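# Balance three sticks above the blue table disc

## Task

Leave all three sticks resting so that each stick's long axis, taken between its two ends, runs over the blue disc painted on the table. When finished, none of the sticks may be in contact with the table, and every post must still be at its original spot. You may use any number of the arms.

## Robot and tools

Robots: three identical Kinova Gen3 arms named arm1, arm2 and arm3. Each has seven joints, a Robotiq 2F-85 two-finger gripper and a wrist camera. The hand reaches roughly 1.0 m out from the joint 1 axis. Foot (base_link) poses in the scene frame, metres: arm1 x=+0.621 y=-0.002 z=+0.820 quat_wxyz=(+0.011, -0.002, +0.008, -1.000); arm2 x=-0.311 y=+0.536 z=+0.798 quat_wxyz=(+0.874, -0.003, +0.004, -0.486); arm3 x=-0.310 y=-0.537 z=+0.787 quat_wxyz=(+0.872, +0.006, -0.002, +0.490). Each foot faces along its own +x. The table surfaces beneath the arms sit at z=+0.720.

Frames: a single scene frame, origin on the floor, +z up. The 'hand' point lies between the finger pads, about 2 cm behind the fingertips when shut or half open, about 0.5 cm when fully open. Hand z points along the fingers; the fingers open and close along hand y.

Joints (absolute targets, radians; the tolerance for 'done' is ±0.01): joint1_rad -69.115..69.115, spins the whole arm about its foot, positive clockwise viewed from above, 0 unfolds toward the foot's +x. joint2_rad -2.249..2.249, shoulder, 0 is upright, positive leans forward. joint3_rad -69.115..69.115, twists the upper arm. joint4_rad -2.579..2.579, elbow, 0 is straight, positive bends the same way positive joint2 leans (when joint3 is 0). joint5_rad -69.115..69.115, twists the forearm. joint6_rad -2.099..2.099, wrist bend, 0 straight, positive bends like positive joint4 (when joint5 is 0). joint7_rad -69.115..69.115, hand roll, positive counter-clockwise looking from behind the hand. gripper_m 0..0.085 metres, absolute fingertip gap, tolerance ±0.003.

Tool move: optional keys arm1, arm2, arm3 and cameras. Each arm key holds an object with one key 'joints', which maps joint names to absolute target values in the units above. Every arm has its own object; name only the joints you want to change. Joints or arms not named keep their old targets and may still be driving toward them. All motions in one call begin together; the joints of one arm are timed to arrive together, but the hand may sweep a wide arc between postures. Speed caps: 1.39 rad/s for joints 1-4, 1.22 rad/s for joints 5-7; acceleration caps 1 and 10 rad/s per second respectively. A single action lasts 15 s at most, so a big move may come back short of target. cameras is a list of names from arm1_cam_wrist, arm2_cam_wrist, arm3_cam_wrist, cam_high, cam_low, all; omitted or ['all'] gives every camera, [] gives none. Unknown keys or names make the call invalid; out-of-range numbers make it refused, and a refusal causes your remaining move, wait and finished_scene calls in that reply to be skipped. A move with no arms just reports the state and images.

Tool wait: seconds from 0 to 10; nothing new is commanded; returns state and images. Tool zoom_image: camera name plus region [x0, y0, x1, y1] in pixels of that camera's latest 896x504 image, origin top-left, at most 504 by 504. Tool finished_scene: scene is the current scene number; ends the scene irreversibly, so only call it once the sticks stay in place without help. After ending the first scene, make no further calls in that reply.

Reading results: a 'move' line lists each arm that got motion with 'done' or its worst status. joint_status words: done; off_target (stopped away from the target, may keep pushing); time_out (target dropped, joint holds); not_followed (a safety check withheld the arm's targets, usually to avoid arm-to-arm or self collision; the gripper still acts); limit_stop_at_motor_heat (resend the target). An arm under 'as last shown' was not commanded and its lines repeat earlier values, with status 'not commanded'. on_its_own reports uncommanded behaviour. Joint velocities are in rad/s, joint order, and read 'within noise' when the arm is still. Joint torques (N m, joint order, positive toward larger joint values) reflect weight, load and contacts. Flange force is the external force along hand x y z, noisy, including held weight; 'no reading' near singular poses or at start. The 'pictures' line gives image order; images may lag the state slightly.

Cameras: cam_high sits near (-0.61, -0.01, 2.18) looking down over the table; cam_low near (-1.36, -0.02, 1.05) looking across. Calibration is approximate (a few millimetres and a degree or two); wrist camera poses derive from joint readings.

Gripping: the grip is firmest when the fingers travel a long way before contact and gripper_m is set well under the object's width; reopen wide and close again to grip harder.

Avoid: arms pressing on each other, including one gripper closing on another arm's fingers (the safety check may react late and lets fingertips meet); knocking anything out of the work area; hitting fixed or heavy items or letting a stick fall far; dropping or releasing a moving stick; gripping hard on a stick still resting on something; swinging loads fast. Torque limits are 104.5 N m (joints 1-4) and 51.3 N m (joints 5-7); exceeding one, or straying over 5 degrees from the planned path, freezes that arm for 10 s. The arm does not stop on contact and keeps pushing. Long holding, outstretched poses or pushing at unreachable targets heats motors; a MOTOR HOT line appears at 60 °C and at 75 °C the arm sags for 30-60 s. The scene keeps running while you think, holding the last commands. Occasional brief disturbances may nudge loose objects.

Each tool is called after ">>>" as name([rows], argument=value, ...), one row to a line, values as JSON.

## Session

>>> move()

>>> zoom_image(camera="cam_high", region=[300, 150, 600, 350])

Scene clock: 0.00 s.
Joint torques (N m): no reading
Motor temperatures (°C): arm1=[29 33 26 33 40 38 44] | arm2=[28 28 27 29 36 36 43] | arm3=[32 30 30 31 35 41 39]
Flange force (N): no reading
Joint velocities: within noise
arm1.joint_positions: joint1_rad=-0.330 joint2_rad=-0.578 joint3_rad=-0.009 joint4_rad=+1.352 joint5_rad=-0.118 joint6_rad=+1.828 joint7_rad=+1.036 gripper_m=+0.085
arm1.joint_status: not commanded
arm1.hand: x=+0.4899 y=-0.0749 z=+1.4159 quat_wxyz=(-0.151, -0.962, +0.053, +0.222) (m; scene frame)
arm2.joint_positions: joint1_rad=-0.866 joint2_rad=-0.203 joint3_rad=-0.045 joint4_rad=+1.627 joint5_rad=+0.050 joint6_rad=+2.032 joint7_rad=+2.133 gripper_m=+0.085
arm2.joint_status: not commanded
arm2.hand: x=-0.1814 y=+0.4859 z=+1.2438 quat_wxyz=(+0.162, +0.215, -0.963, -0.025) (m; scene frame)
arm3.joint_positions: joint1_rad=-0.150 joint2_rad=-0.375 joint3_rad=+0.010 joint4_rad=+1.619 joint5_rad=+0.016 joint6_rad=+1.927 joint7_rad=+1.401 gripper_m=+0.085
arm3.joint_status: not commanded
arm3.hand: x=-0.2278 y=-0.4309 z=+1.2537 quat_wxyz=(+0.006, +0.475, -0.880, +0.008) (m; scene frame)
pictures: arm1_cam_wrist, arm2_cam_wrist, arm3_cam_wrist, cam_high, cam_low
camera_calibration:
arm1_cam_wrist: T_world_to_cam=[[-0.0241618, -0.954321, 0.297806, -0.478205], [-0.903829, 0.148153, 0.401427, -0.0570241], [-0.427211, -0.259467, -0.866122, 1.56422], [0, 0, 0, 1]] pos_world=[0.605157, -0.0420507, 1.52011]
arm2_cam_wrist: T_world_to_cam=[[-0.418058, 0.903703, 0.0924614, -0.625903], [0.85787, 0.426224, -0.287042, 0.364094], [-0.29881, -0.0406803, -0.953445, 1.29851], [0, 0, 0, 1]] pos_world=[-0.186002, 0.463268, 1.40044]
arm3_cam_wrist: T_world_to_cam=[[-0.837116, 0.546605, -0.0214327, 0.0772967], [0.547007, 0.836769, -0.0245253, 0.57271], [0.00452858, -0.0322543, -0.999469, 1.39069], [0, 0, 0, 1]] pos_world=[-0.254868, -0.476621, 1.40565]

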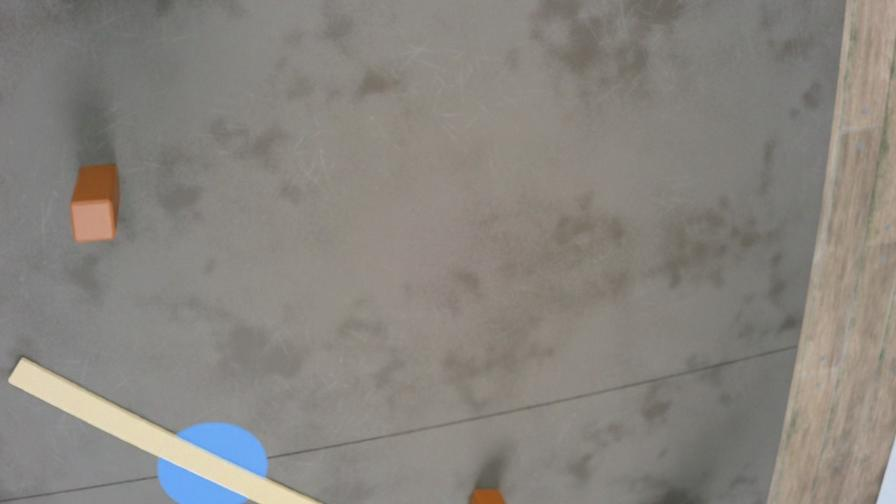

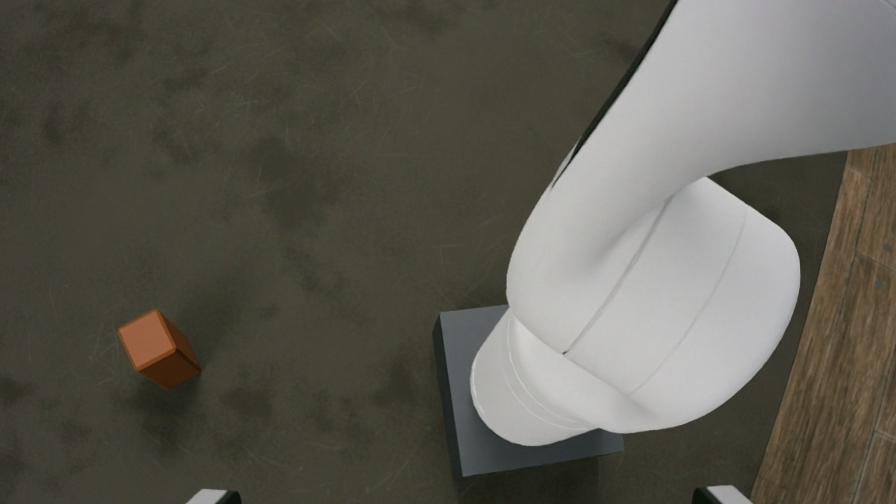

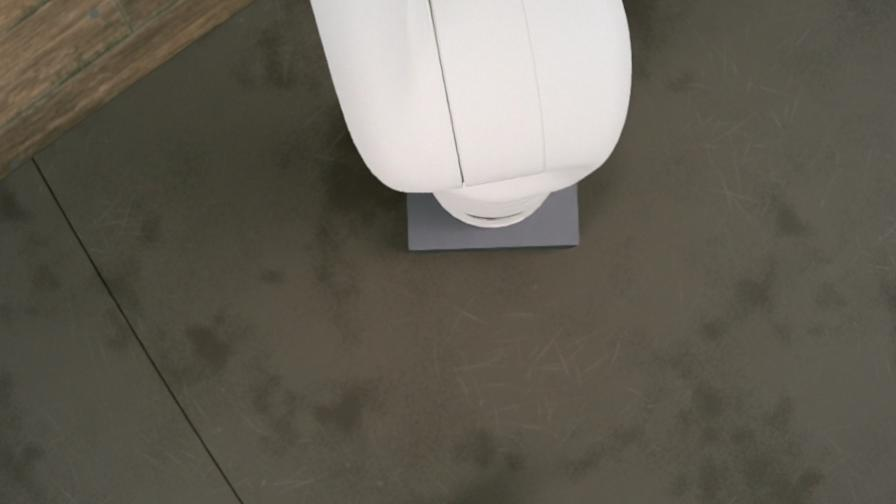

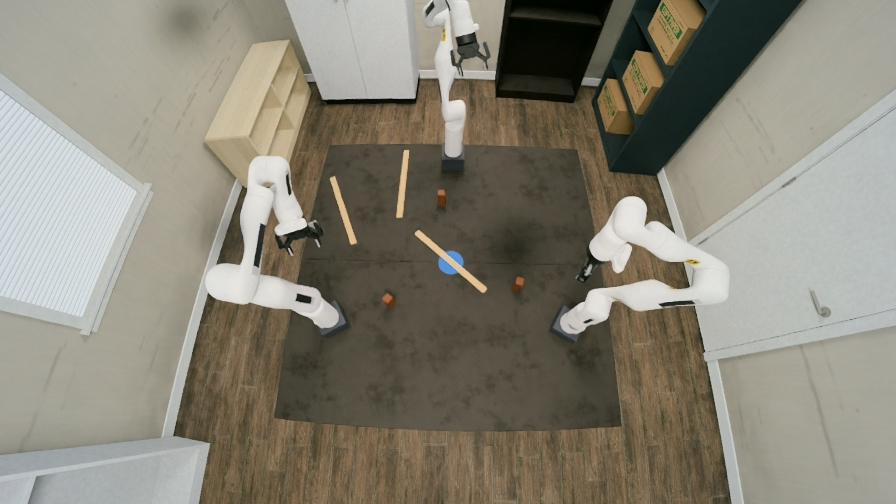

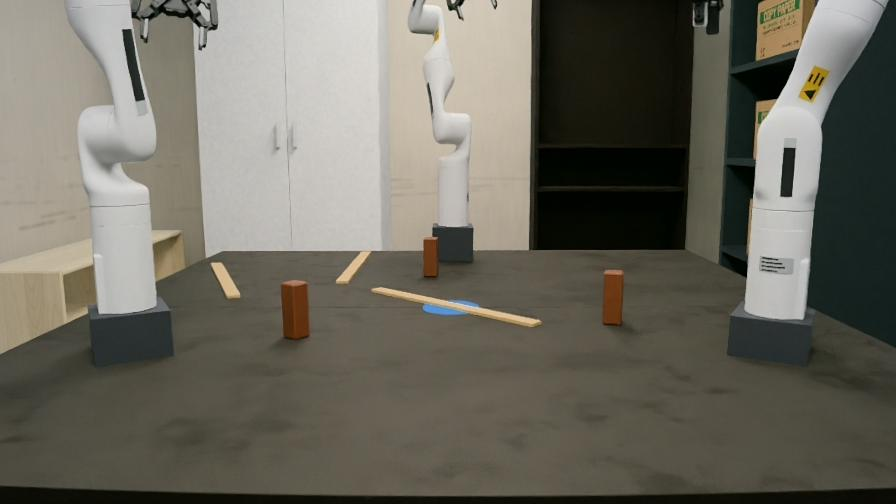

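Scaled by 1.680 from the camera's 896x504 image, which has a finer 1280x720 frame.

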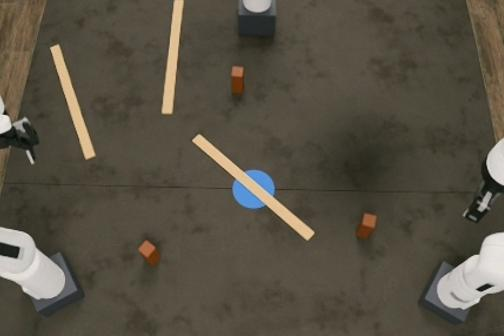

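>>> move(arm1={"joints": {"joint1_rad": 1.0161, "joint2_rad": 0.5731, "joint3_rad": 0, "joint4_rad": 2.2935, "joint5_rad": 0, "joint6_rad": 0.2750, "joint7_rad": 2.5796, "gripper_m": 0.05}}, arm2={"joints": {"joint1_rad": -1.1404, "joint2_rad": 0.9337, "joint3_rad": 0, "joint4_rad": 1.1899, "joint5_rad": 0, "joint6_rad": 1.0180, "joint7_rad": -1.2549, "gripper_m": 0.05}}, arm3={"joints": {"joint1_rad": -0.0581, "joint2_rad": 0.9866, "joint3_rad": 0, "joint4_rad": 1.0741, "joint5_rad": 0, "joint6_rad": 1.0809, "joint7_rad": 1.3282, "gripper_m": 0.05}})

Scene clock: 141.80 s.
Joint torques (N m): arm1=[-0.18 -12.77 0.96 -2.57 0.12 0.28 -0.18] | arm2=[-0.27 -25.46 0.43 -8.17 -0.18 -0.26 -0.24] | arm3=[0.59 -24.56 1.95 -9.66 0.38 -0.12 0.14]
Motor temperatures (°C): arm1=[29 32 26 33 40 38 44] | arm2=[28 27 27 29 35 36 43] | arm3=[32 29 30 31 34 40 39]
Flange force (N): arm1=[1.8 0.1 -1.0] | arm2=[1.1 1.2 2.3] | arm3=[9.2 -0.5 1.0]
move: arm1 done; arm2 done; arm3 done
Joint velocities: within noise
arm1.joint_positions: joint1_rad=+1.016 joint2_rad=+0.573 joint3_rad=+0.000 joint4_rad=+2.293 joint5_rad=+0.000 joint6_rad=+0.275 joint7_rad=+2.580 gripper_m=+0.050
arm1.joint_status: all done
arm1.hand: x=+0.4716 y=+0.2743 z=+0.8497 quat_wxyz=(+0.008, -1.000, -0.007, +0.002) (m; scene frame)
arm2.joint_positions: joint1_rad=-1.140 joint2_rad=+0.934 joint3_rad=+0.000 joint4_rad=+1.190 joint5_rad=+0.000 joint6_rad=+1.018 joint7_rad=-1.255 gripper_m=+0.050
arm2.joint_status: all done
arm2.hand: x=+0.2940 y=+0.5872 z=+0.8500 quat_wxyz=(+0.001, -0.976, -0.219, +0.005) (m; scene frame)
arm3.joint_positions: joint1_rad=-0.058 joint2_rad=+0.987 joint3_rad=+0.000 joint4_rad=+1.074 joint5_rad=+0.000 joint6_rad=+1.081 joint7_rad=+1.328 gripper_m=+0.050
arm3.joint_status: all done
arm3.hand: x=+0.0069 y=+0.0055 z=+0.8497 quat_wxyz=(-0.001, +0.408, -0.913, -0.006) (m; scene frame)
pictures: arm1_cam_wrist, arm2_cam_wrist, arm3_cam_wrist, cam_high, cam_low
camera_calibration:
arm1_cam_wrist: T_world_to_cam=[[0.0299501, -0.999173, -0.0275191, 0.286417], [-0.999481, -0.0296098, -0.0126907, 0.547801], [0.0118654, 0.0278849, -0.999541, 0.984161], [0, 0, 0, 1]] pos_world=[0.527261, 0.274957, 0.998543]
arm2_cam_wrist: T_world_to_cam=[[0.428895, -0.902794, -0.031802, 0.435079], [-0.902666, -0.429677, 0.0239104, 0.556046], [-0.0352507, 0.0184515, -0.999208, 0.995987], [0, 0, 0, 1]] pos_world=[0.350429, 0.613329, 0.99574]
arm3_cam_wrist: T_world_to_cam=[[-0.746009, 0.665922, -0.00444222, 0.0109062], [0.665924, 0.746019, 0.00111796, 0.0470834], [0.00405845, -0.00212417, -0.99999, 1.00023], [0, 0, 0, 1]] pos_world=[-0.0272772, -0.0402631, 1.00022]

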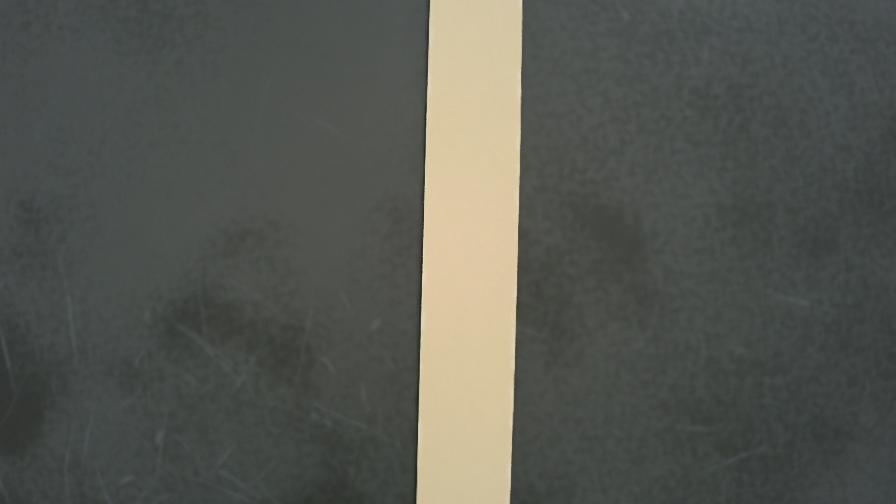

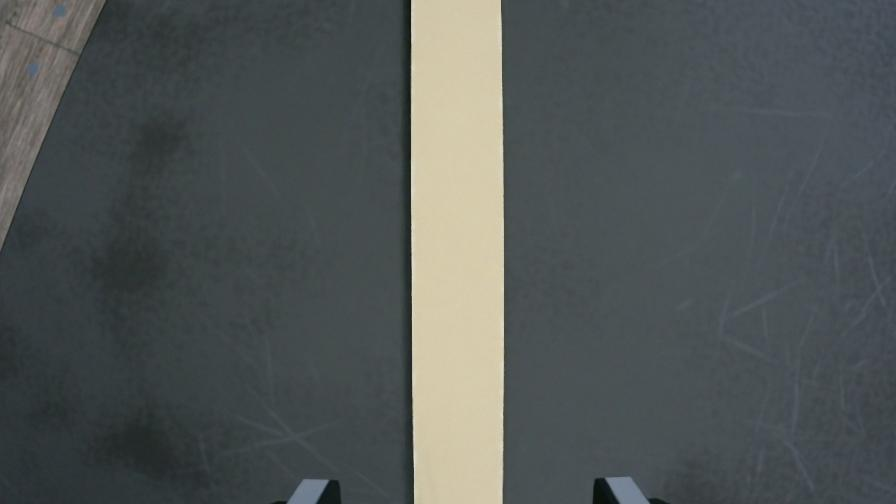

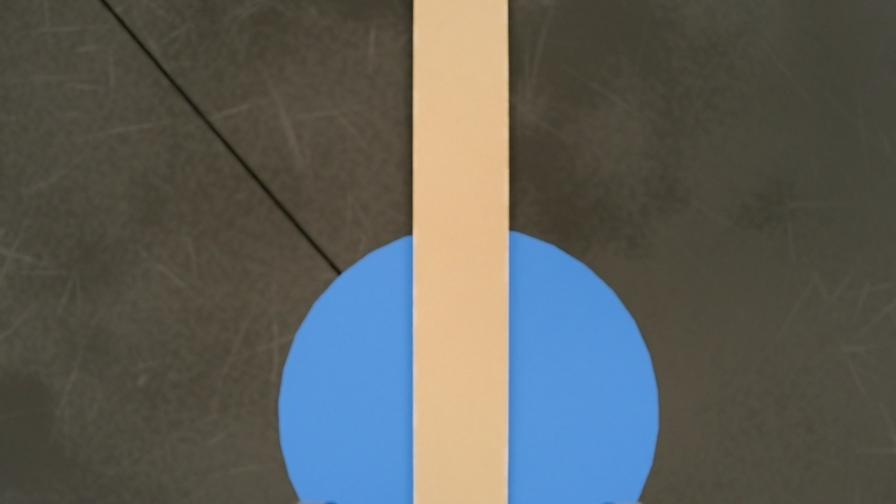

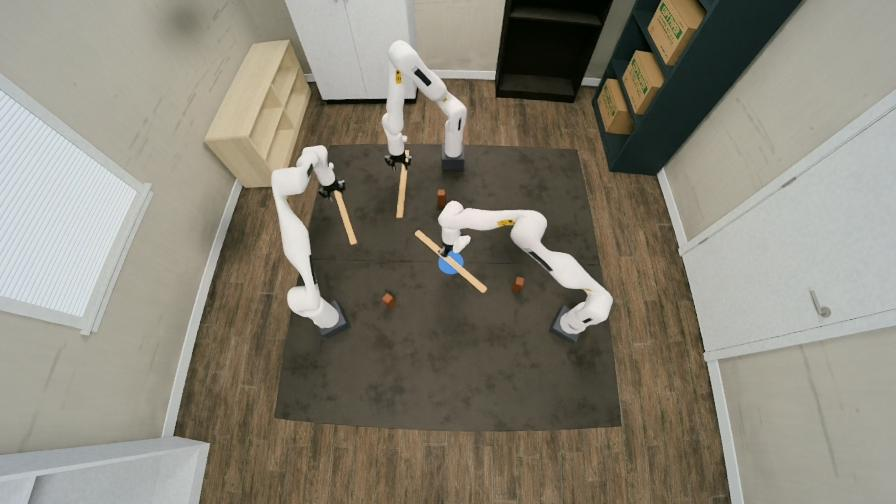

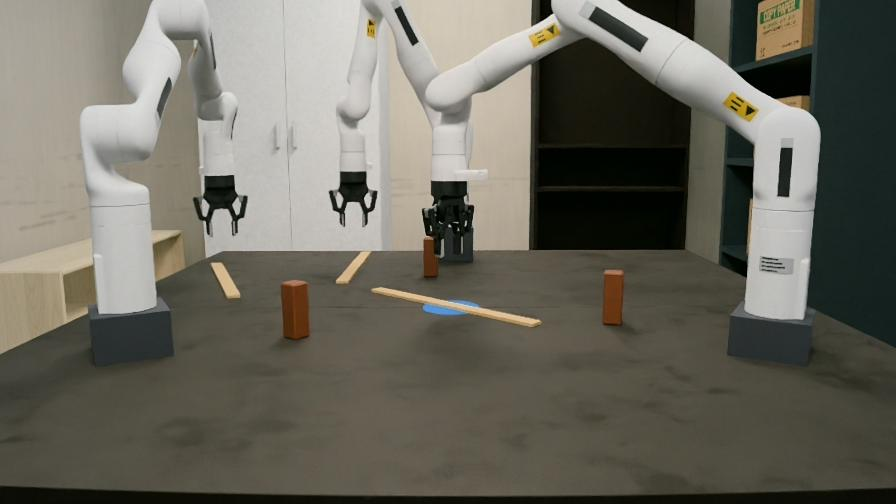

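>>> move(arm1={"joints": {"joint2_rad": 0.9143, "joint4_rad": 2.2906, "joint6_rad": -0.0633, "joint7_rad": 2.5548}}, arm2={"joints": {"joint2_rad": 1.1002, "joint4_rad": 1.2174, "joint6_rad": 0.8240, "joint7_rad": -1.2499}}, arm3={"joints": {"joint2_rad": 1.1465, "joint4_rad": 1.1019, "joint6_rad": 0.8932}}, cameras=[])

>>> move(arm1={"joints": {"gripper_m": 0.014}}, arm2={"joints": {"gripper_m": 0.014}}, arm3={"joints": {"gripper_m": 0.014}}, cameras=[])

>>> move(arm1={"joints": {"joint2_rad": 0.4556, "joint4_rad": 2.2651, "joint6_rad": 0.4209}}, arm2={"joints": {"joint2_rad": 0.8832, "joint4_rad": 1.1554, "joint6_rad": 1.1030}}, arm3={"joints": {"joint2_rad": 0.9391, "joint4_rad": 1.0381, "joint6_rad": 1.1644}}, cameras=["cam_low"])

>>> move(arm1={"joints": {"joint1_rad": 1.3}}, arm3={"joints": {"joint1_rad": 0.0162, "joint2_rad": 0.2521, "joint4_rad": 2.2245, "joint6_rad": 0.4150, "joint7_rad": 1.6624}}, cameras=["arm3_cam_wrist", "cam_high", "cam_low"])

Scene clock: 226.30 s.
Joint torques (N m): arm1=[-0.2 -14.83 1.09 0.36 0.1 0.27 -0.17] | arm2=[-0.21 -26.2 0.52 -7.15 -0.2 -0.26 -0.25] | arm3=[0.6 -25.2 2.03 -8.8 0.37 -0.16 0.13]
Motor temperatures (°C): arm1=[29 33 26 33 40 37 44] | arm2=[28 29 27 29 35 36 43] | arm3=[32 32 30 31 34 40 39]
Flange force (N): arm1=[1.3 0.3 -1.6] | arm2=[0.7 1.0 2.7] | arm3=[9.2 -0.6 -0.7]
move: arm1 done; arm2 done; arm3 done
Joint velocities: within noise
arm1.joint_positions: joint1_rad=+1.016 joint2_rad=+0.914 joint3_rad=+0.000 joint4_rad=+2.291 joint5_rad=+0.000 joint6_rad=-0.063 joint7_rad=+2.555 gripper_m=+0.050
arm1.joint_status: all done
arm1.hand: x=+0.4712 y=+0.2760 z=+0.7418 quat_wxyz=(+0.008, -1.000, +0.006, +0.003) (m; scene frame)
arm2.joint_positions: joint1_rad=-1.140 joint2_rad=+1.100 joint3_rad=+0.000 joint4_rad=+1.217 joint5_rad=+0.000 joint6_rad=+0.824 joint7_rad=-1.250 gripper_m=+0.050
arm2.joint_status: all done
arm2.hand: x=+0.2929 y=+0.5872 z=+0.7420 quat_wxyz=(+0.001, -0.975, -0.221, +0.005) (m; scene frame)
arm3.joint_positions: joint1_rad=-0.058 joint2_rad=+1.147 joint3_rad=+0.000 joint4_rad=+1.102 joint5_rad=+0.000 joint6_rad=+0.893 joint7_rad=+1.328 gripper_m=+0.050
arm3.joint_status: all done
arm3.hand: x=+0.0067 y=+0.0067 z=+0.7417 quat_wxyz=(-0.001, +0.408, -0.913, -0.006) (m; scene frame)
pictures: none
No camera images: "cameras" was empty.

Scene clock: 227.07 s.
Joint torques (N m): arm1=[-0.12 -9.03 0.9 -2.41 -0.01 -0.93 -0.29] | arm2=[-0.21 -22.25 0.38 -5.51 -0.25 -0.14 -0.29] | arm3=[-0.8 -11.58 0.34 -5.19 -0.28 -1.59 0.15]
Motor temperatures (°C): arm1=[29 33 26 33 40 37 44] | arm2=[28 29 27 29 35 36 43] | arm3=[32 32 30 31 34 40 39]
Flange force (N): arm1=[3.1 3.4 -24.6] | arm2=[0.9 1.2 -3.7] | arm3=[13.0 -3.6 -24.8]
move: arm1 off_target; arm2 off_target; arm3 off_target
Joint velocities: within noise
arm1.joint_positions: joint1_rad=+1.016 joint2_rad=+0.914 joint3_rad=+0.000 joint4_rad=+2.291 joint5_rad=+0.000 joint6_rad=-0.063 joint7_rad=+2.555 gripper_m=+0.025
arm1.joint_status: gripper_m off_target (ended at +0.025, target +0.014)
arm1.hand: x=+0.4712 y=+0.2760 z=+0.7418 quat_wxyz=(+0.008, -1.000, +0.006, +0.003) (m; scene frame)
arm2.joint_positions: joint1_rad=-1.140 joint2_rad=+1.100 joint3_rad=+0.000 joint4_rad=+1.217 joint5_rad=+0.000 joint6_rad=+0.824 joint7_rad=-1.250 gripper_m=+0.026
arm2.joint_status: gripper_m off_target (ended at +0.026, target +0.014)
arm2.hand: x=+0.2929 y=+0.5872 z=+0.7420 quat_wxyz=(+0.001, -0.975, -0.221, +0.005) (m; scene frame)
arm3.joint_positions: joint1_rad=-0.058 joint2_rad=+1.146 joint3_rad=+0.000 joint4_rad=+1.102 joint5_rad=+0.000 joint6_rad=+0.893 joint7_rad=+1.328 gripper_m=+0.026
arm3.joint_status: gripper_m off_target (ended at +0.026, target +0.014)
arm3.hand: x=+0.0067 y=+0.0067 z=+0.7418 quat_wxyz=(-0.001, +0.408, -0.913, -0.006) (m; scene frame)
pictures: none
No camera images: "cameras" was empty.

Scene clock: 228.73 s.
Joint torques (N m): arm1=[-0.2 -12.14 0.92 -3.85 0.16 0.28 -0.18] | arm2=[-0.18 -25.55 0.43 -8.77 -0.18 -0.3 -0.26] | arm3=[0.65 -24.66 1.89 -10.16 0.35 -0.14 0.13]
Motor temperatures (°C): arm1=[29 33 26 33 40 37 44] | arm2=[28 29 27 29 35 36 43] | arm3=[32 32 30 31 34 40 39]
Flange force (N): arm1=[1.9 0.0 0.0] | arm2=[1.1 1.1 2.7] | arm3=[9.5 -0.5 2.2]
move: arm1 done; arm2 done; arm3 done
Joint velocities: within noise
arm1.joint_positions: joint1_rad=+1.016 joint2_rad=+0.456 joint3_rad=+0.000 joint4_rad=+2.265 joint5_rad=+0.000 joint6_rad=+0.421 joint7_rad=+2.555 gripper_m=+0.025
arm1.joint_status: all done
arm1.hand: x=+0.4718 y=+0.2736 z=+0.8897 quat_wxyz=(+0.008, -1.000, +0.006, +0.003) (m; scene frame)
arm2.joint_positions: joint1_rad=-1.140 joint2_rad=+0.883 joint3_rad=+0.000 joint4_rad=+1.155 joint5_rad=+0.000 joint6_rad=+1.103 joint7_rad=-1.250 gripper_m=+0.026
arm2.joint_status: all done
arm2.hand: x=+0.2944 y=+0.5873 z=+0.8901 quat_wxyz=(+0.001, -0.975, -0.221, +0.005) (m; scene frame)
arm3.joint_positions: joint1_rad=-0.058 joint2_rad=+0.939 joint3_rad=+0.000 joint4_rad=+1.038 joint5_rad=+0.000 joint6_rad=+1.164 joint7_rad=+1.328 gripper_m=+0.026
arm3.joint_status: all done
arm3.hand: x=+0.0070 y=+0.0050 z=+0.8898 quat_wxyz=(-0.001, +0.408, -0.913, -0.006) (m; scene frame)
pictures: cam_low

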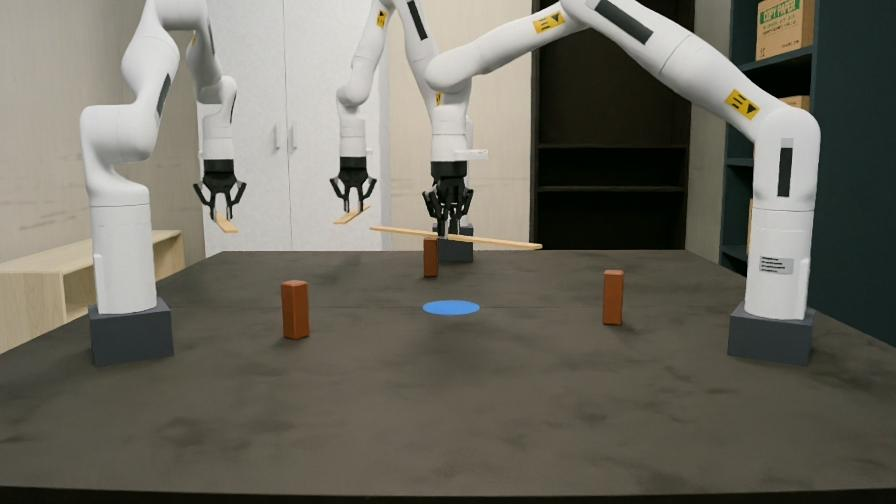

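Scene clock: 231.23 s.
Joint torques (N m): arm1=[-0.28 -12.16 0.86 -3.88 0.13 0.26 -0.16] | arm2=[-0.19 -25.53 0.45 -8.71 -0.22 -0.33 -0.26] | arm3=[0.72 -11.35 1.7 -8.28 0.39 -1 0.12]
Motor temperatures (°C): arm1=[29 33 26 33 40 37 44] | arm2=[28 29 27 29 35 36 43] | arm3=[32 32 30 31 34 40 39]
Flange force (N): arm1=[1.8 0.0 0.0] | arm2=[1.4 1.2 2.6] | arm3=[5.1 2.8 1.2]
move: arm1 done; arm3 done
Joint velocities: within noise
arm1.joint_positions: joint1_rad=+1.300 joint2_rad=+0.456 joint3_rad=+0.000 joint4_rad=+2.265 joint5_rad=+0.000 joint6_rad=+0.421 joint7_rad=+2.555 gripper_m=+0.025
arm1.joint_status: all done
arm1.hand: x=+0.5553 y=+0.3046 z=+0.8898 quat_wxyz=(+0.008, -0.989, +0.147, +0.004) (m; scene frame)
arm2: as last shown
arm3.joint_positions: joint1_rad=+0.016 joint2_rad=+0.252 joint3_rad=+0.000 joint4_rad=+2.225 joint5_rad=+0.000 joint6_rad=+0.415 joint7_rad=+1.662 gripper_m=+0.026
arm3.joint_status: all done
arm3.hand: x=-0.0879 y=-0.2341 z=+0.9328 quat_wxyz=(-0.114, +0.518, -0.846, -0.061) (m; scene frame)
pictures: arm3_cam_wrist, cam_high, cam_low
camera_calibration:
arm3_cam_wrist: T_world_to_cam=[[-0.888691, 0.457583, -0.0291044, 0.0617399], [0.43682, 0.864239, 0.249559, 0.0646459], [0.139347, 0.209067, -0.967922, 1.11454], [0, 0, 0, 1]] pos_world=[-0.128679, -0.317134, 1.06445]

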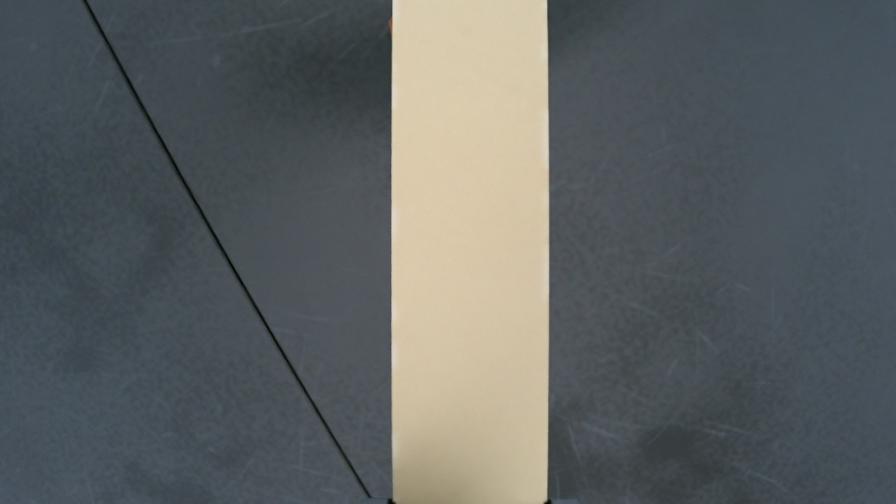

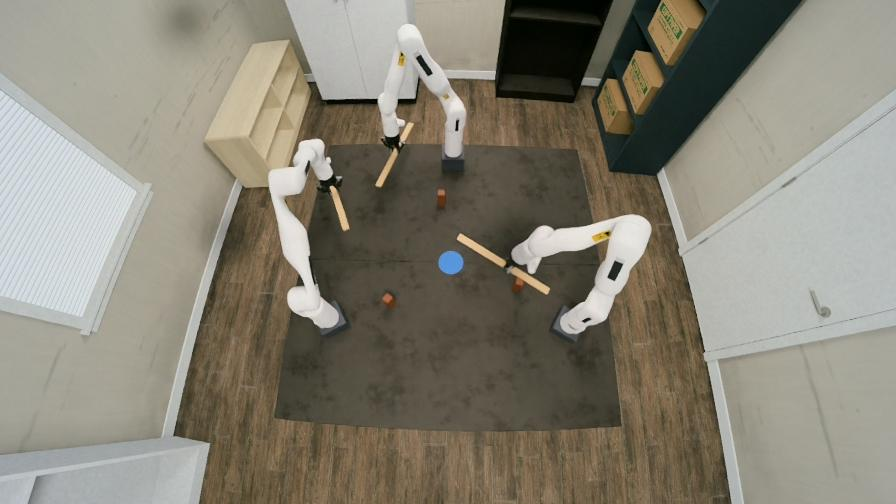

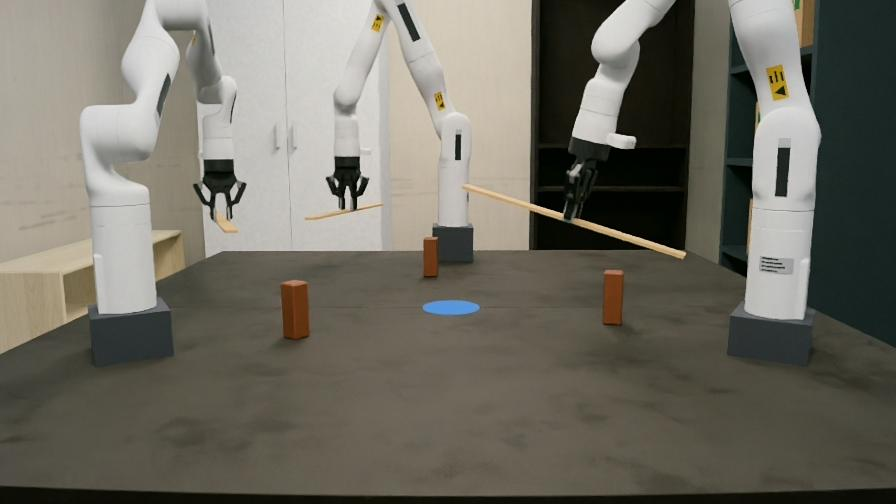

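>>> move(arm2={"joints": {"joint1_rad": 0.0953, "joint2_rad": 0.267, "joint4_rad": 2.2374, "joint6_rad": 0.3872, "joint7_rad": 1.6947}}, cameras=["arm2_cam_wrist"])

>>> move(arm1={"joints": {"joint1_rad": 0.0846, "joint2_rad": 0.3394, "joint4_rad": 2.2567, "joint6_rad": 0.2955, "joint7_rad": 1.6903}}, cameras=["arm1_cam_wrist", "cam_high", "cam_low"])

>>> zoom_image(camera="cam_high", region=[340, 170, 560, 320])

Scene clock: 250.30 s.
Joint torques (N m): arm1=[-0.27 -12.12 0.87 -3.87 0.15 0.26 -0.19] | arm2=[-0.1 -13.13 0.32 -6.65 -0.16 -0.96 -0.24] | arm3=[0.68 -11.29 1.71 -8.28 0.39 -0.99 0.11]
Motor temperatures (°C): arm1=[29 33 26 33 40 37 44] | arm2=[28 29 27 29 35 36 43] | arm3=[32 32 30 31 34 40 39]
Flange force (N): arm1=[1.9 0.0 -0.2] | arm2=[-0.2 -1.9 4.7] | arm3=[5.2 2.6 1.1]
move: arm2 done
Joint velocities: within noise
arm1, arm3: as last shown
arm2.joint_positions: joint1_rad=+0.095 joint2_rad=+0.267 joint3_rad=+0.000 joint4_rad=+2.237 joint5_rad=+0.000 joint6_rad=+0.387 joint7_rad=+1.695 gripper_m=+0.026
arm2.joint_status: all done
arm2.hand: x=-0.1651 y=+0.1894 z=+0.9326 quat_wxyz=(-0.097, -0.470, -0.874, +0.075) (m; scene frame)
pictures: arm2_cam_wrist
camera_calibration:
arm2_cam_wrist: T_world_to_cam=[[0.836423, 0.543953, -0.0671746, 0.101695], [0.541554, -0.801362, 0.254044, 0.06287], [0.0843568, -0.248867, -0.964857, 1.10797], [0, 0, 0, 1]] pos_world=[-0.212573, 0.270803, 1.0599]

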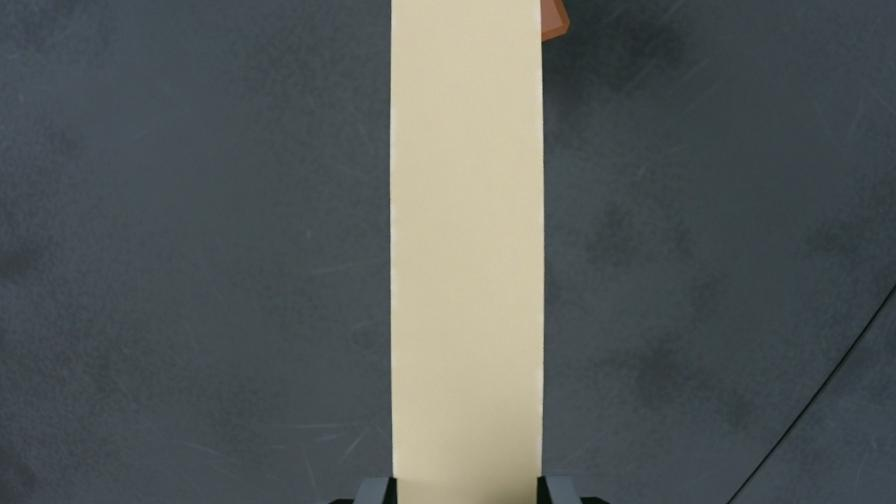

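Scene clock: 252.80 s.
Joint torques (N m): arm1=[-0.08 -11.83 0.92 -5.41 0.13 -0.45 -0.17] | arm2=[-0.09 -13.06 0.33 -6.62 -0.17 -0.93 -0.26] | arm3=[0.75 -11.32 1.69 -8.25 0.36 -0.96 0.12]
Motor temperatures (°C): arm1=[29 33 26 33 40 37 44] | arm2=[28 29 27 29 35 36 43] | arm3=[32 32 30 31 34 40 39]
Flange force (N): arm1=[1.1 -3.0 -0.2] | arm2=[-0.1 -1.9 4.6] | arm3=[5.1 3.0 1.3]
move: arm1 done
Joint velocities: within noise
arm1.joint_positions: joint1_rad=+0.085 joint2_rad=+0.339 joint3_rad=+0.000 joint4_rad=+2.257 joint5_rad=+0.000 joint6_rad=+0.295 joint7_rad=+1.690 gripper_m=+0.025
arm1.joint_status: all done
arm1.hand: x=+0.2441 y=+0.0453 z=+0.9338 quat_wxyz=(+0.020, -0.991, -0.029, +0.126) (m; scene frame)
arm2, arm3: as last shown
pictures: arm1_cam_wrist, cam_high, cam_low
camera_calibration:
arm1_cam_wrist: T_world_to_cam=[[0.0650328, -0.996033, -0.0607299, 0.0889733], [-0.969602, -0.0774587, 0.232102, 0.0809367], [-0.235886, 0.0437896, -0.970794, 1.1102], [0, 0, 0, 1]] pos_world=[0.334571, 0.0462745, 1.06439]

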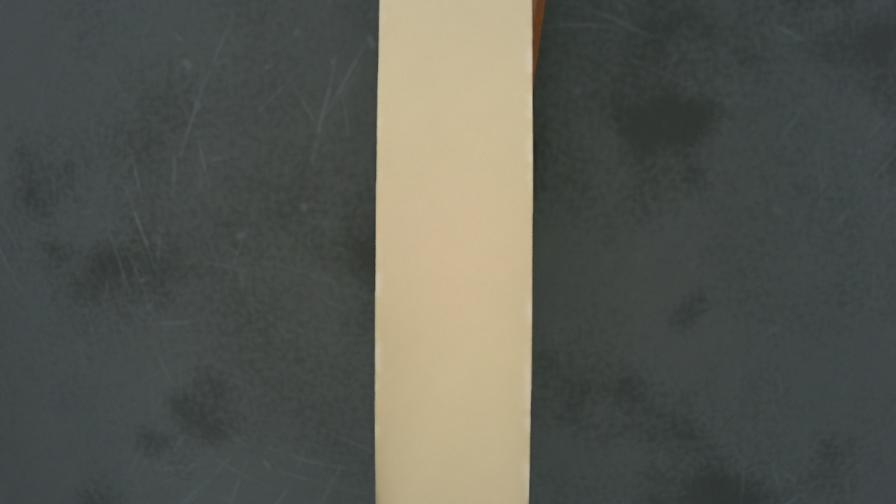

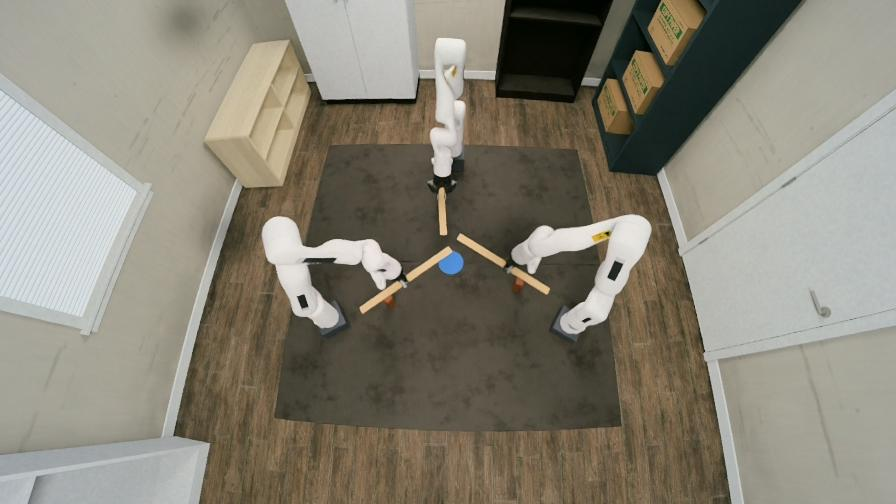

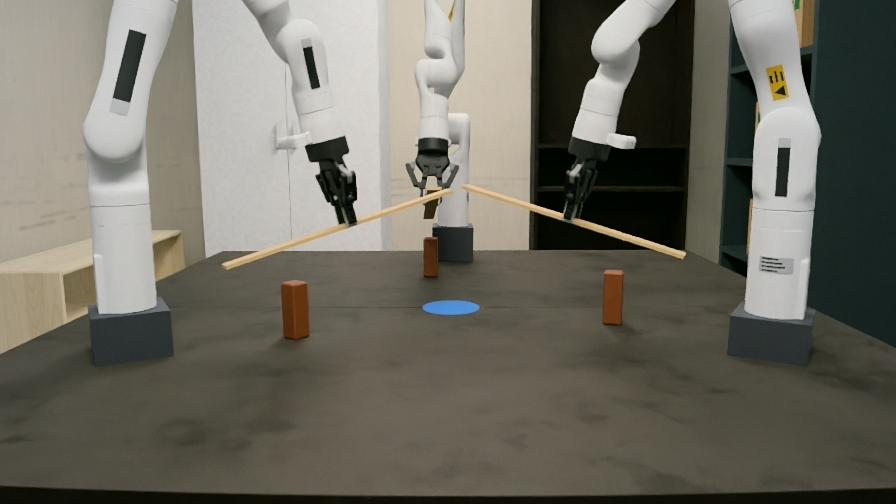

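Scaled by 2.291 from the camera's 896x504 image, which has a finer 1280x720 frame.

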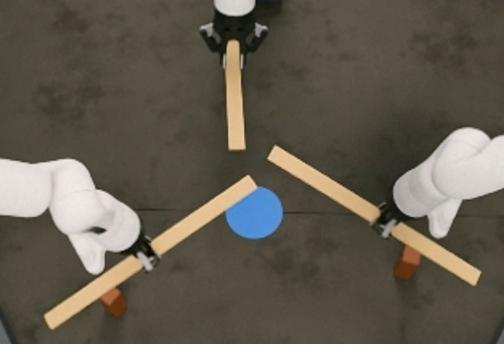

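>>> move(arm1={"joints": {"joint1_rad": 0.0583, "joint2_rad": 0.5009, "joint4_rad": 2.0406, "joint6_rad": 0.3001, "joint7_rad": 1.6616}}, arm2={"joints": {"joint1_rad": 0.0654, "joint2_rad": 0.4409, "joint4_rad": 2.0178, "joint6_rad": 0.3829, "joint7_rad": 1.6525}}, arm3={"joints": {"joint1_rad": -0.0023, "joint2_rad": 0.4297, "joint4_rad": 2.0128, "joint6_rad": 0.3991, "joint7_rad": 1.6448}}, cameras=["cam_high", "cam_low"])

>>> zoom_image(camera="cam_high", region=[360, 180, 560, 330])

>>> zoom_image(camera="cam_low", region=[270, 170, 670, 360])

Scene clock: 315.53 s.
Joint torques (N m): arm1=[0 -15.27 1.02 -5.98 0.15 -0.61 -0.16] | arm2=[-0.06 -16.9 0.33 -7.17 -0.21 -1.07 -0.29] | arm3=[0.71 -15.12 1.77 -8.61 0.35 -1.14 0.13]
Motor temperatures (°C): arm1=[29 33 26 33 40 37 44] | arm2=[28 29 27 29 35 36 43] | arm3=[32 32 30 31 34 40 39]
Flange force (N): arm1=[1.1 -2.2 -0.7] | arm2=[0.3 -1.4 4.1] | arm3=[5.4 1.9 0.3]
move: arm1 done; arm2 done; arm3 done
Joint velocities: within noise
arm1.joint_positions: joint1_rad=+0.058 joint2_rad=+0.501 joint3_rad=+0.000 joint4_rad=+2.041 joint5_rad=+0.000 joint6_rad=+0.300 joint7_rad=+1.662 gripper_m=+0.025
arm1.joint_status: all done
arm1.hand: x=+0.1516 y=+0.0390 z=+0.9200 quat_wxyz=(+0.018, -0.988, -0.028, +0.151) (m; scene frame)
arm2.joint_positions: joint1_rad=+0.065 joint2_rad=+0.441 joint3_rad=+0.000 joint4_rad=+2.018 joint5_rad=+0.000 joint6_rad=+0.383 joint7_rad=+1.653 gripper_m=+0.026
arm2.joint_status: all done
arm2.hand: x=-0.1103 y=+0.1101 z=+0.9198 quat_wxyz=(-0.121, -0.473, -0.869, +0.085) (m; scene frame)
arm3.joint_positions: joint1_rad=-0.002 joint2_rad=+0.430 joint3_rad=+0.000 joint4_rad=+2.013 joint5_rad=+0.000 joint6_rad=+0.399 joint7_rad=+1.645 gripper_m=+0.026
arm3.joint_status: all done
arm3.hand: x=-0.0452 y=-0.1497 z=+0.9197 quat_wxyz=(-0.135, +0.516, -0.842, -0.074) (m; scene frame)
pictures: cam_high, cam_low

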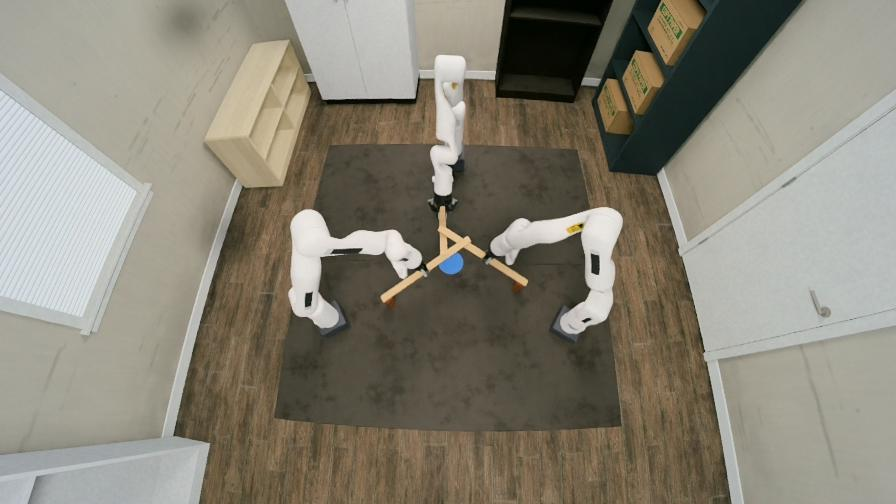

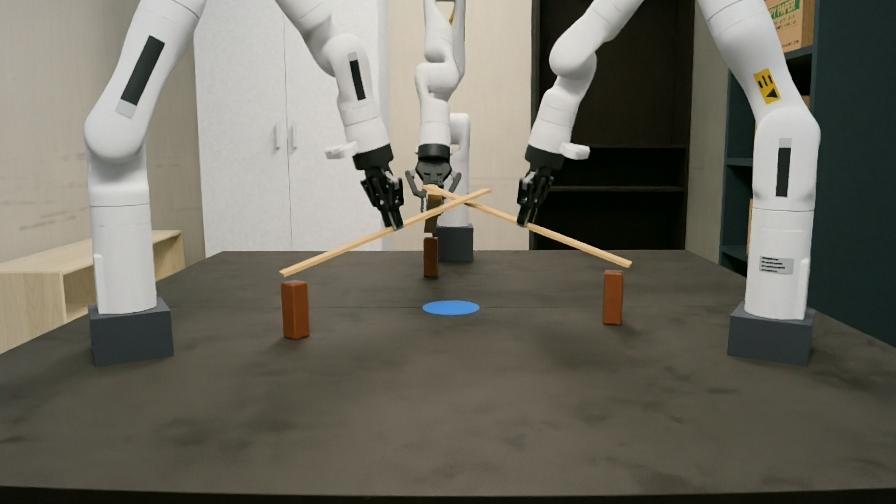

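Scaled by 2.520 from the camera's 896x504 image, which has a finer 1280x720 frame.

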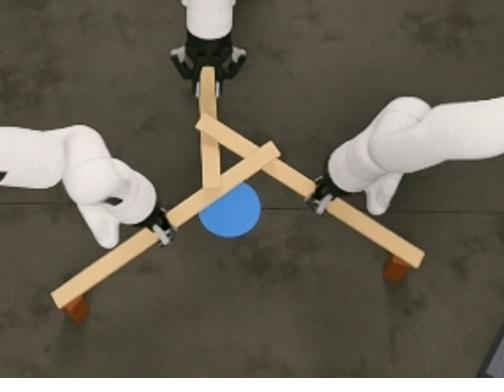

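Scaled by 1.260 from the camera's 896x504 image, which has a finer 1280x720 frame.

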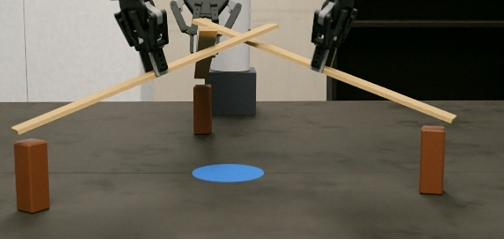

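>>> move(arm1={"joints": {"joint1_rad": 0.0546, "joint2_rad": 0.6785, "joint4_rad": 1.8506, "joint6_rad": 0.4925, "joint7_rad": 1.6616}}, arm2={"joints": {"joint1_rad": 0.0627, "joint2_rad": 0.6220, "joint4_rad": 1.8368, "joint6_rad": 0.5628, "joint7_rad": 1.6528}}, arm3={"joints": {"joint1_rad": -0.0044, "joint2_rad": 0.6262, "joint4_rad": 1.8056, "joint6_rad": 0.5898, "joint7_rad": 1.6457}}, cameras=["cam_high", "cam_low"])

>>> zoom_image(camera="cam_high", region=[360, 180, 560, 330])

>>> zoom_image(camera="cam_low", region=[270, 200, 660, 350])

Scene clock: 354.60 s.
Joint torques (N m): arm1=[0.06 -17.69 1.12 -5.5 0.16 -0.04 -0.19] | arm2=[-0.09 -19.4 0.44 -6.61 -0.16 -0.53 -0.23] | arm3=[0.61 -18.2 1.78 -8.23 0.38 -0.6 0.14]
Motor temperatures (°C): arm1=[29 33 26 33 40 37 44] | arm2=[28 29 27 29 35 36 43] | arm3=[32 32 30 31 34 40 39]
Flange force (N): arm1=[1.3 -1.2 -0.8] | arm2=[-0.2 -1.1 3.5] | arm3=[5.9 2.3 0.9]
move: arm1 done; arm2 done; arm3 done
Joint velocities: within noise
arm1.joint_positions: joint1_rad=+0.055 joint2_rad=+0.678 joint3_rad=+0.000 joint4_rad=+1.851 joint5_rad=+0.000 joint6_rad=+0.492 joint7_rad=+1.662 gripper_m=+0.025
arm1.joint_status: all done
arm1.hand: x=+0.1406 y=+0.0384 z=+0.8691 quat_wxyz=(+0.012, -0.998, -0.029, +0.062) (m; scene frame)
arm2.joint_positions: joint1_rad=+0.063 joint2_rad=+0.622 joint3_rad=+0.000 joint4_rad=+1.837 joint5_rad=+0.000 joint6_rad=+0.563 joint7_rad=+1.653 gripper_m=+0.026
arm2.joint_status: all done
arm2.hand: x=-0.1045 y=+0.1011 z=+0.8694 quat_wxyz=(-0.046, -0.477, -0.877, +0.036) (m; scene frame)
arm3.joint_positions: joint1_rad=-0.004 joint2_rad=+0.626 joint3_rad=+0.000 joint4_rad=+1.806 joint5_rad=+0.000 joint6_rad=+0.590 joint7_rad=+1.646 gripper_m=+0.026
arm3.joint_status: all done
arm3.hand: x=-0.0363 y=-0.1322 z=+0.8688 quat_wxyz=(-0.055, +0.523, -0.850, -0.033) (m; scene frame)
pictures: cam_high, cam_low

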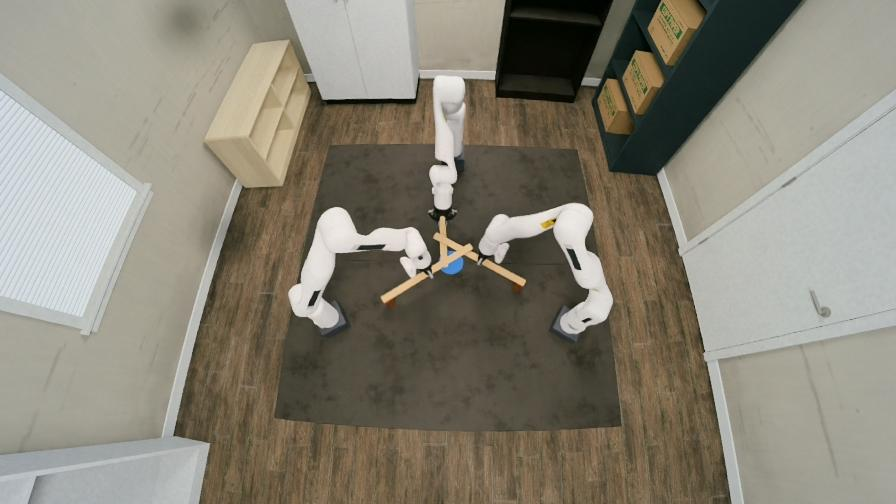

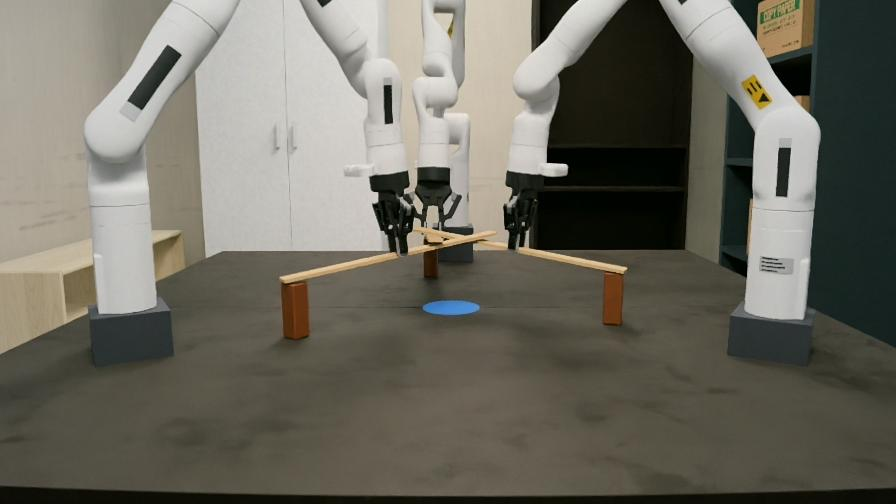

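Scaled by 2.520 from the camera's 896x504 image, which has a finer 1280x720 frame.

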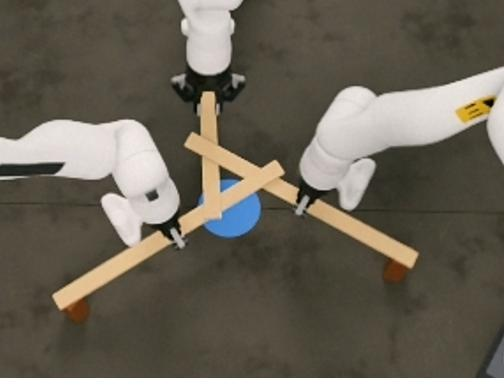

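Scaled by 1.292 from the camera's 896x504 image, which has a finer 1280x720 frame.

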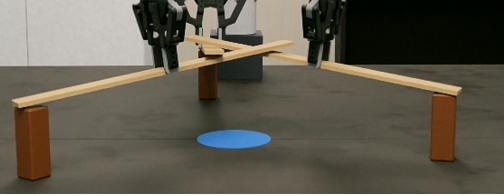

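>>> zoom_image(camera="cam_low", region=[400, 215, 500, 285])

>>> zoom_image(camera="cam_high", region=[420, 200, 490, 290])

Scaled by 5.040 from the camera's 896x504 image, which has a finer 1280x720 frame.

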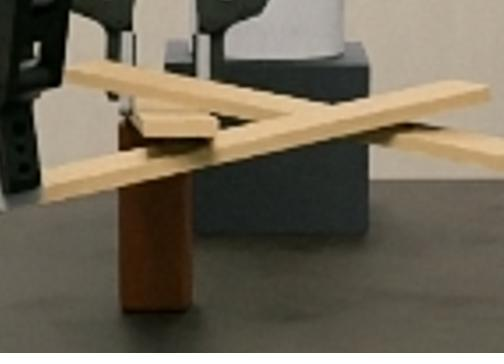

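Scaled by 5.600 from the camera's 896x504 image, which has a finer 1280x720 frame.

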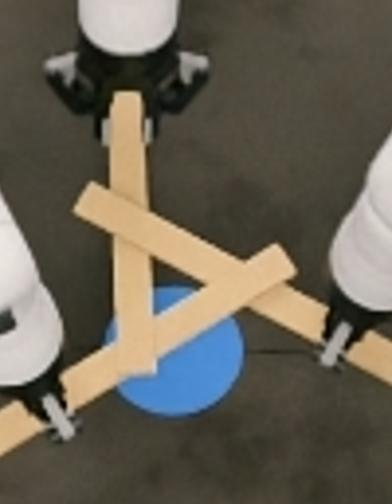

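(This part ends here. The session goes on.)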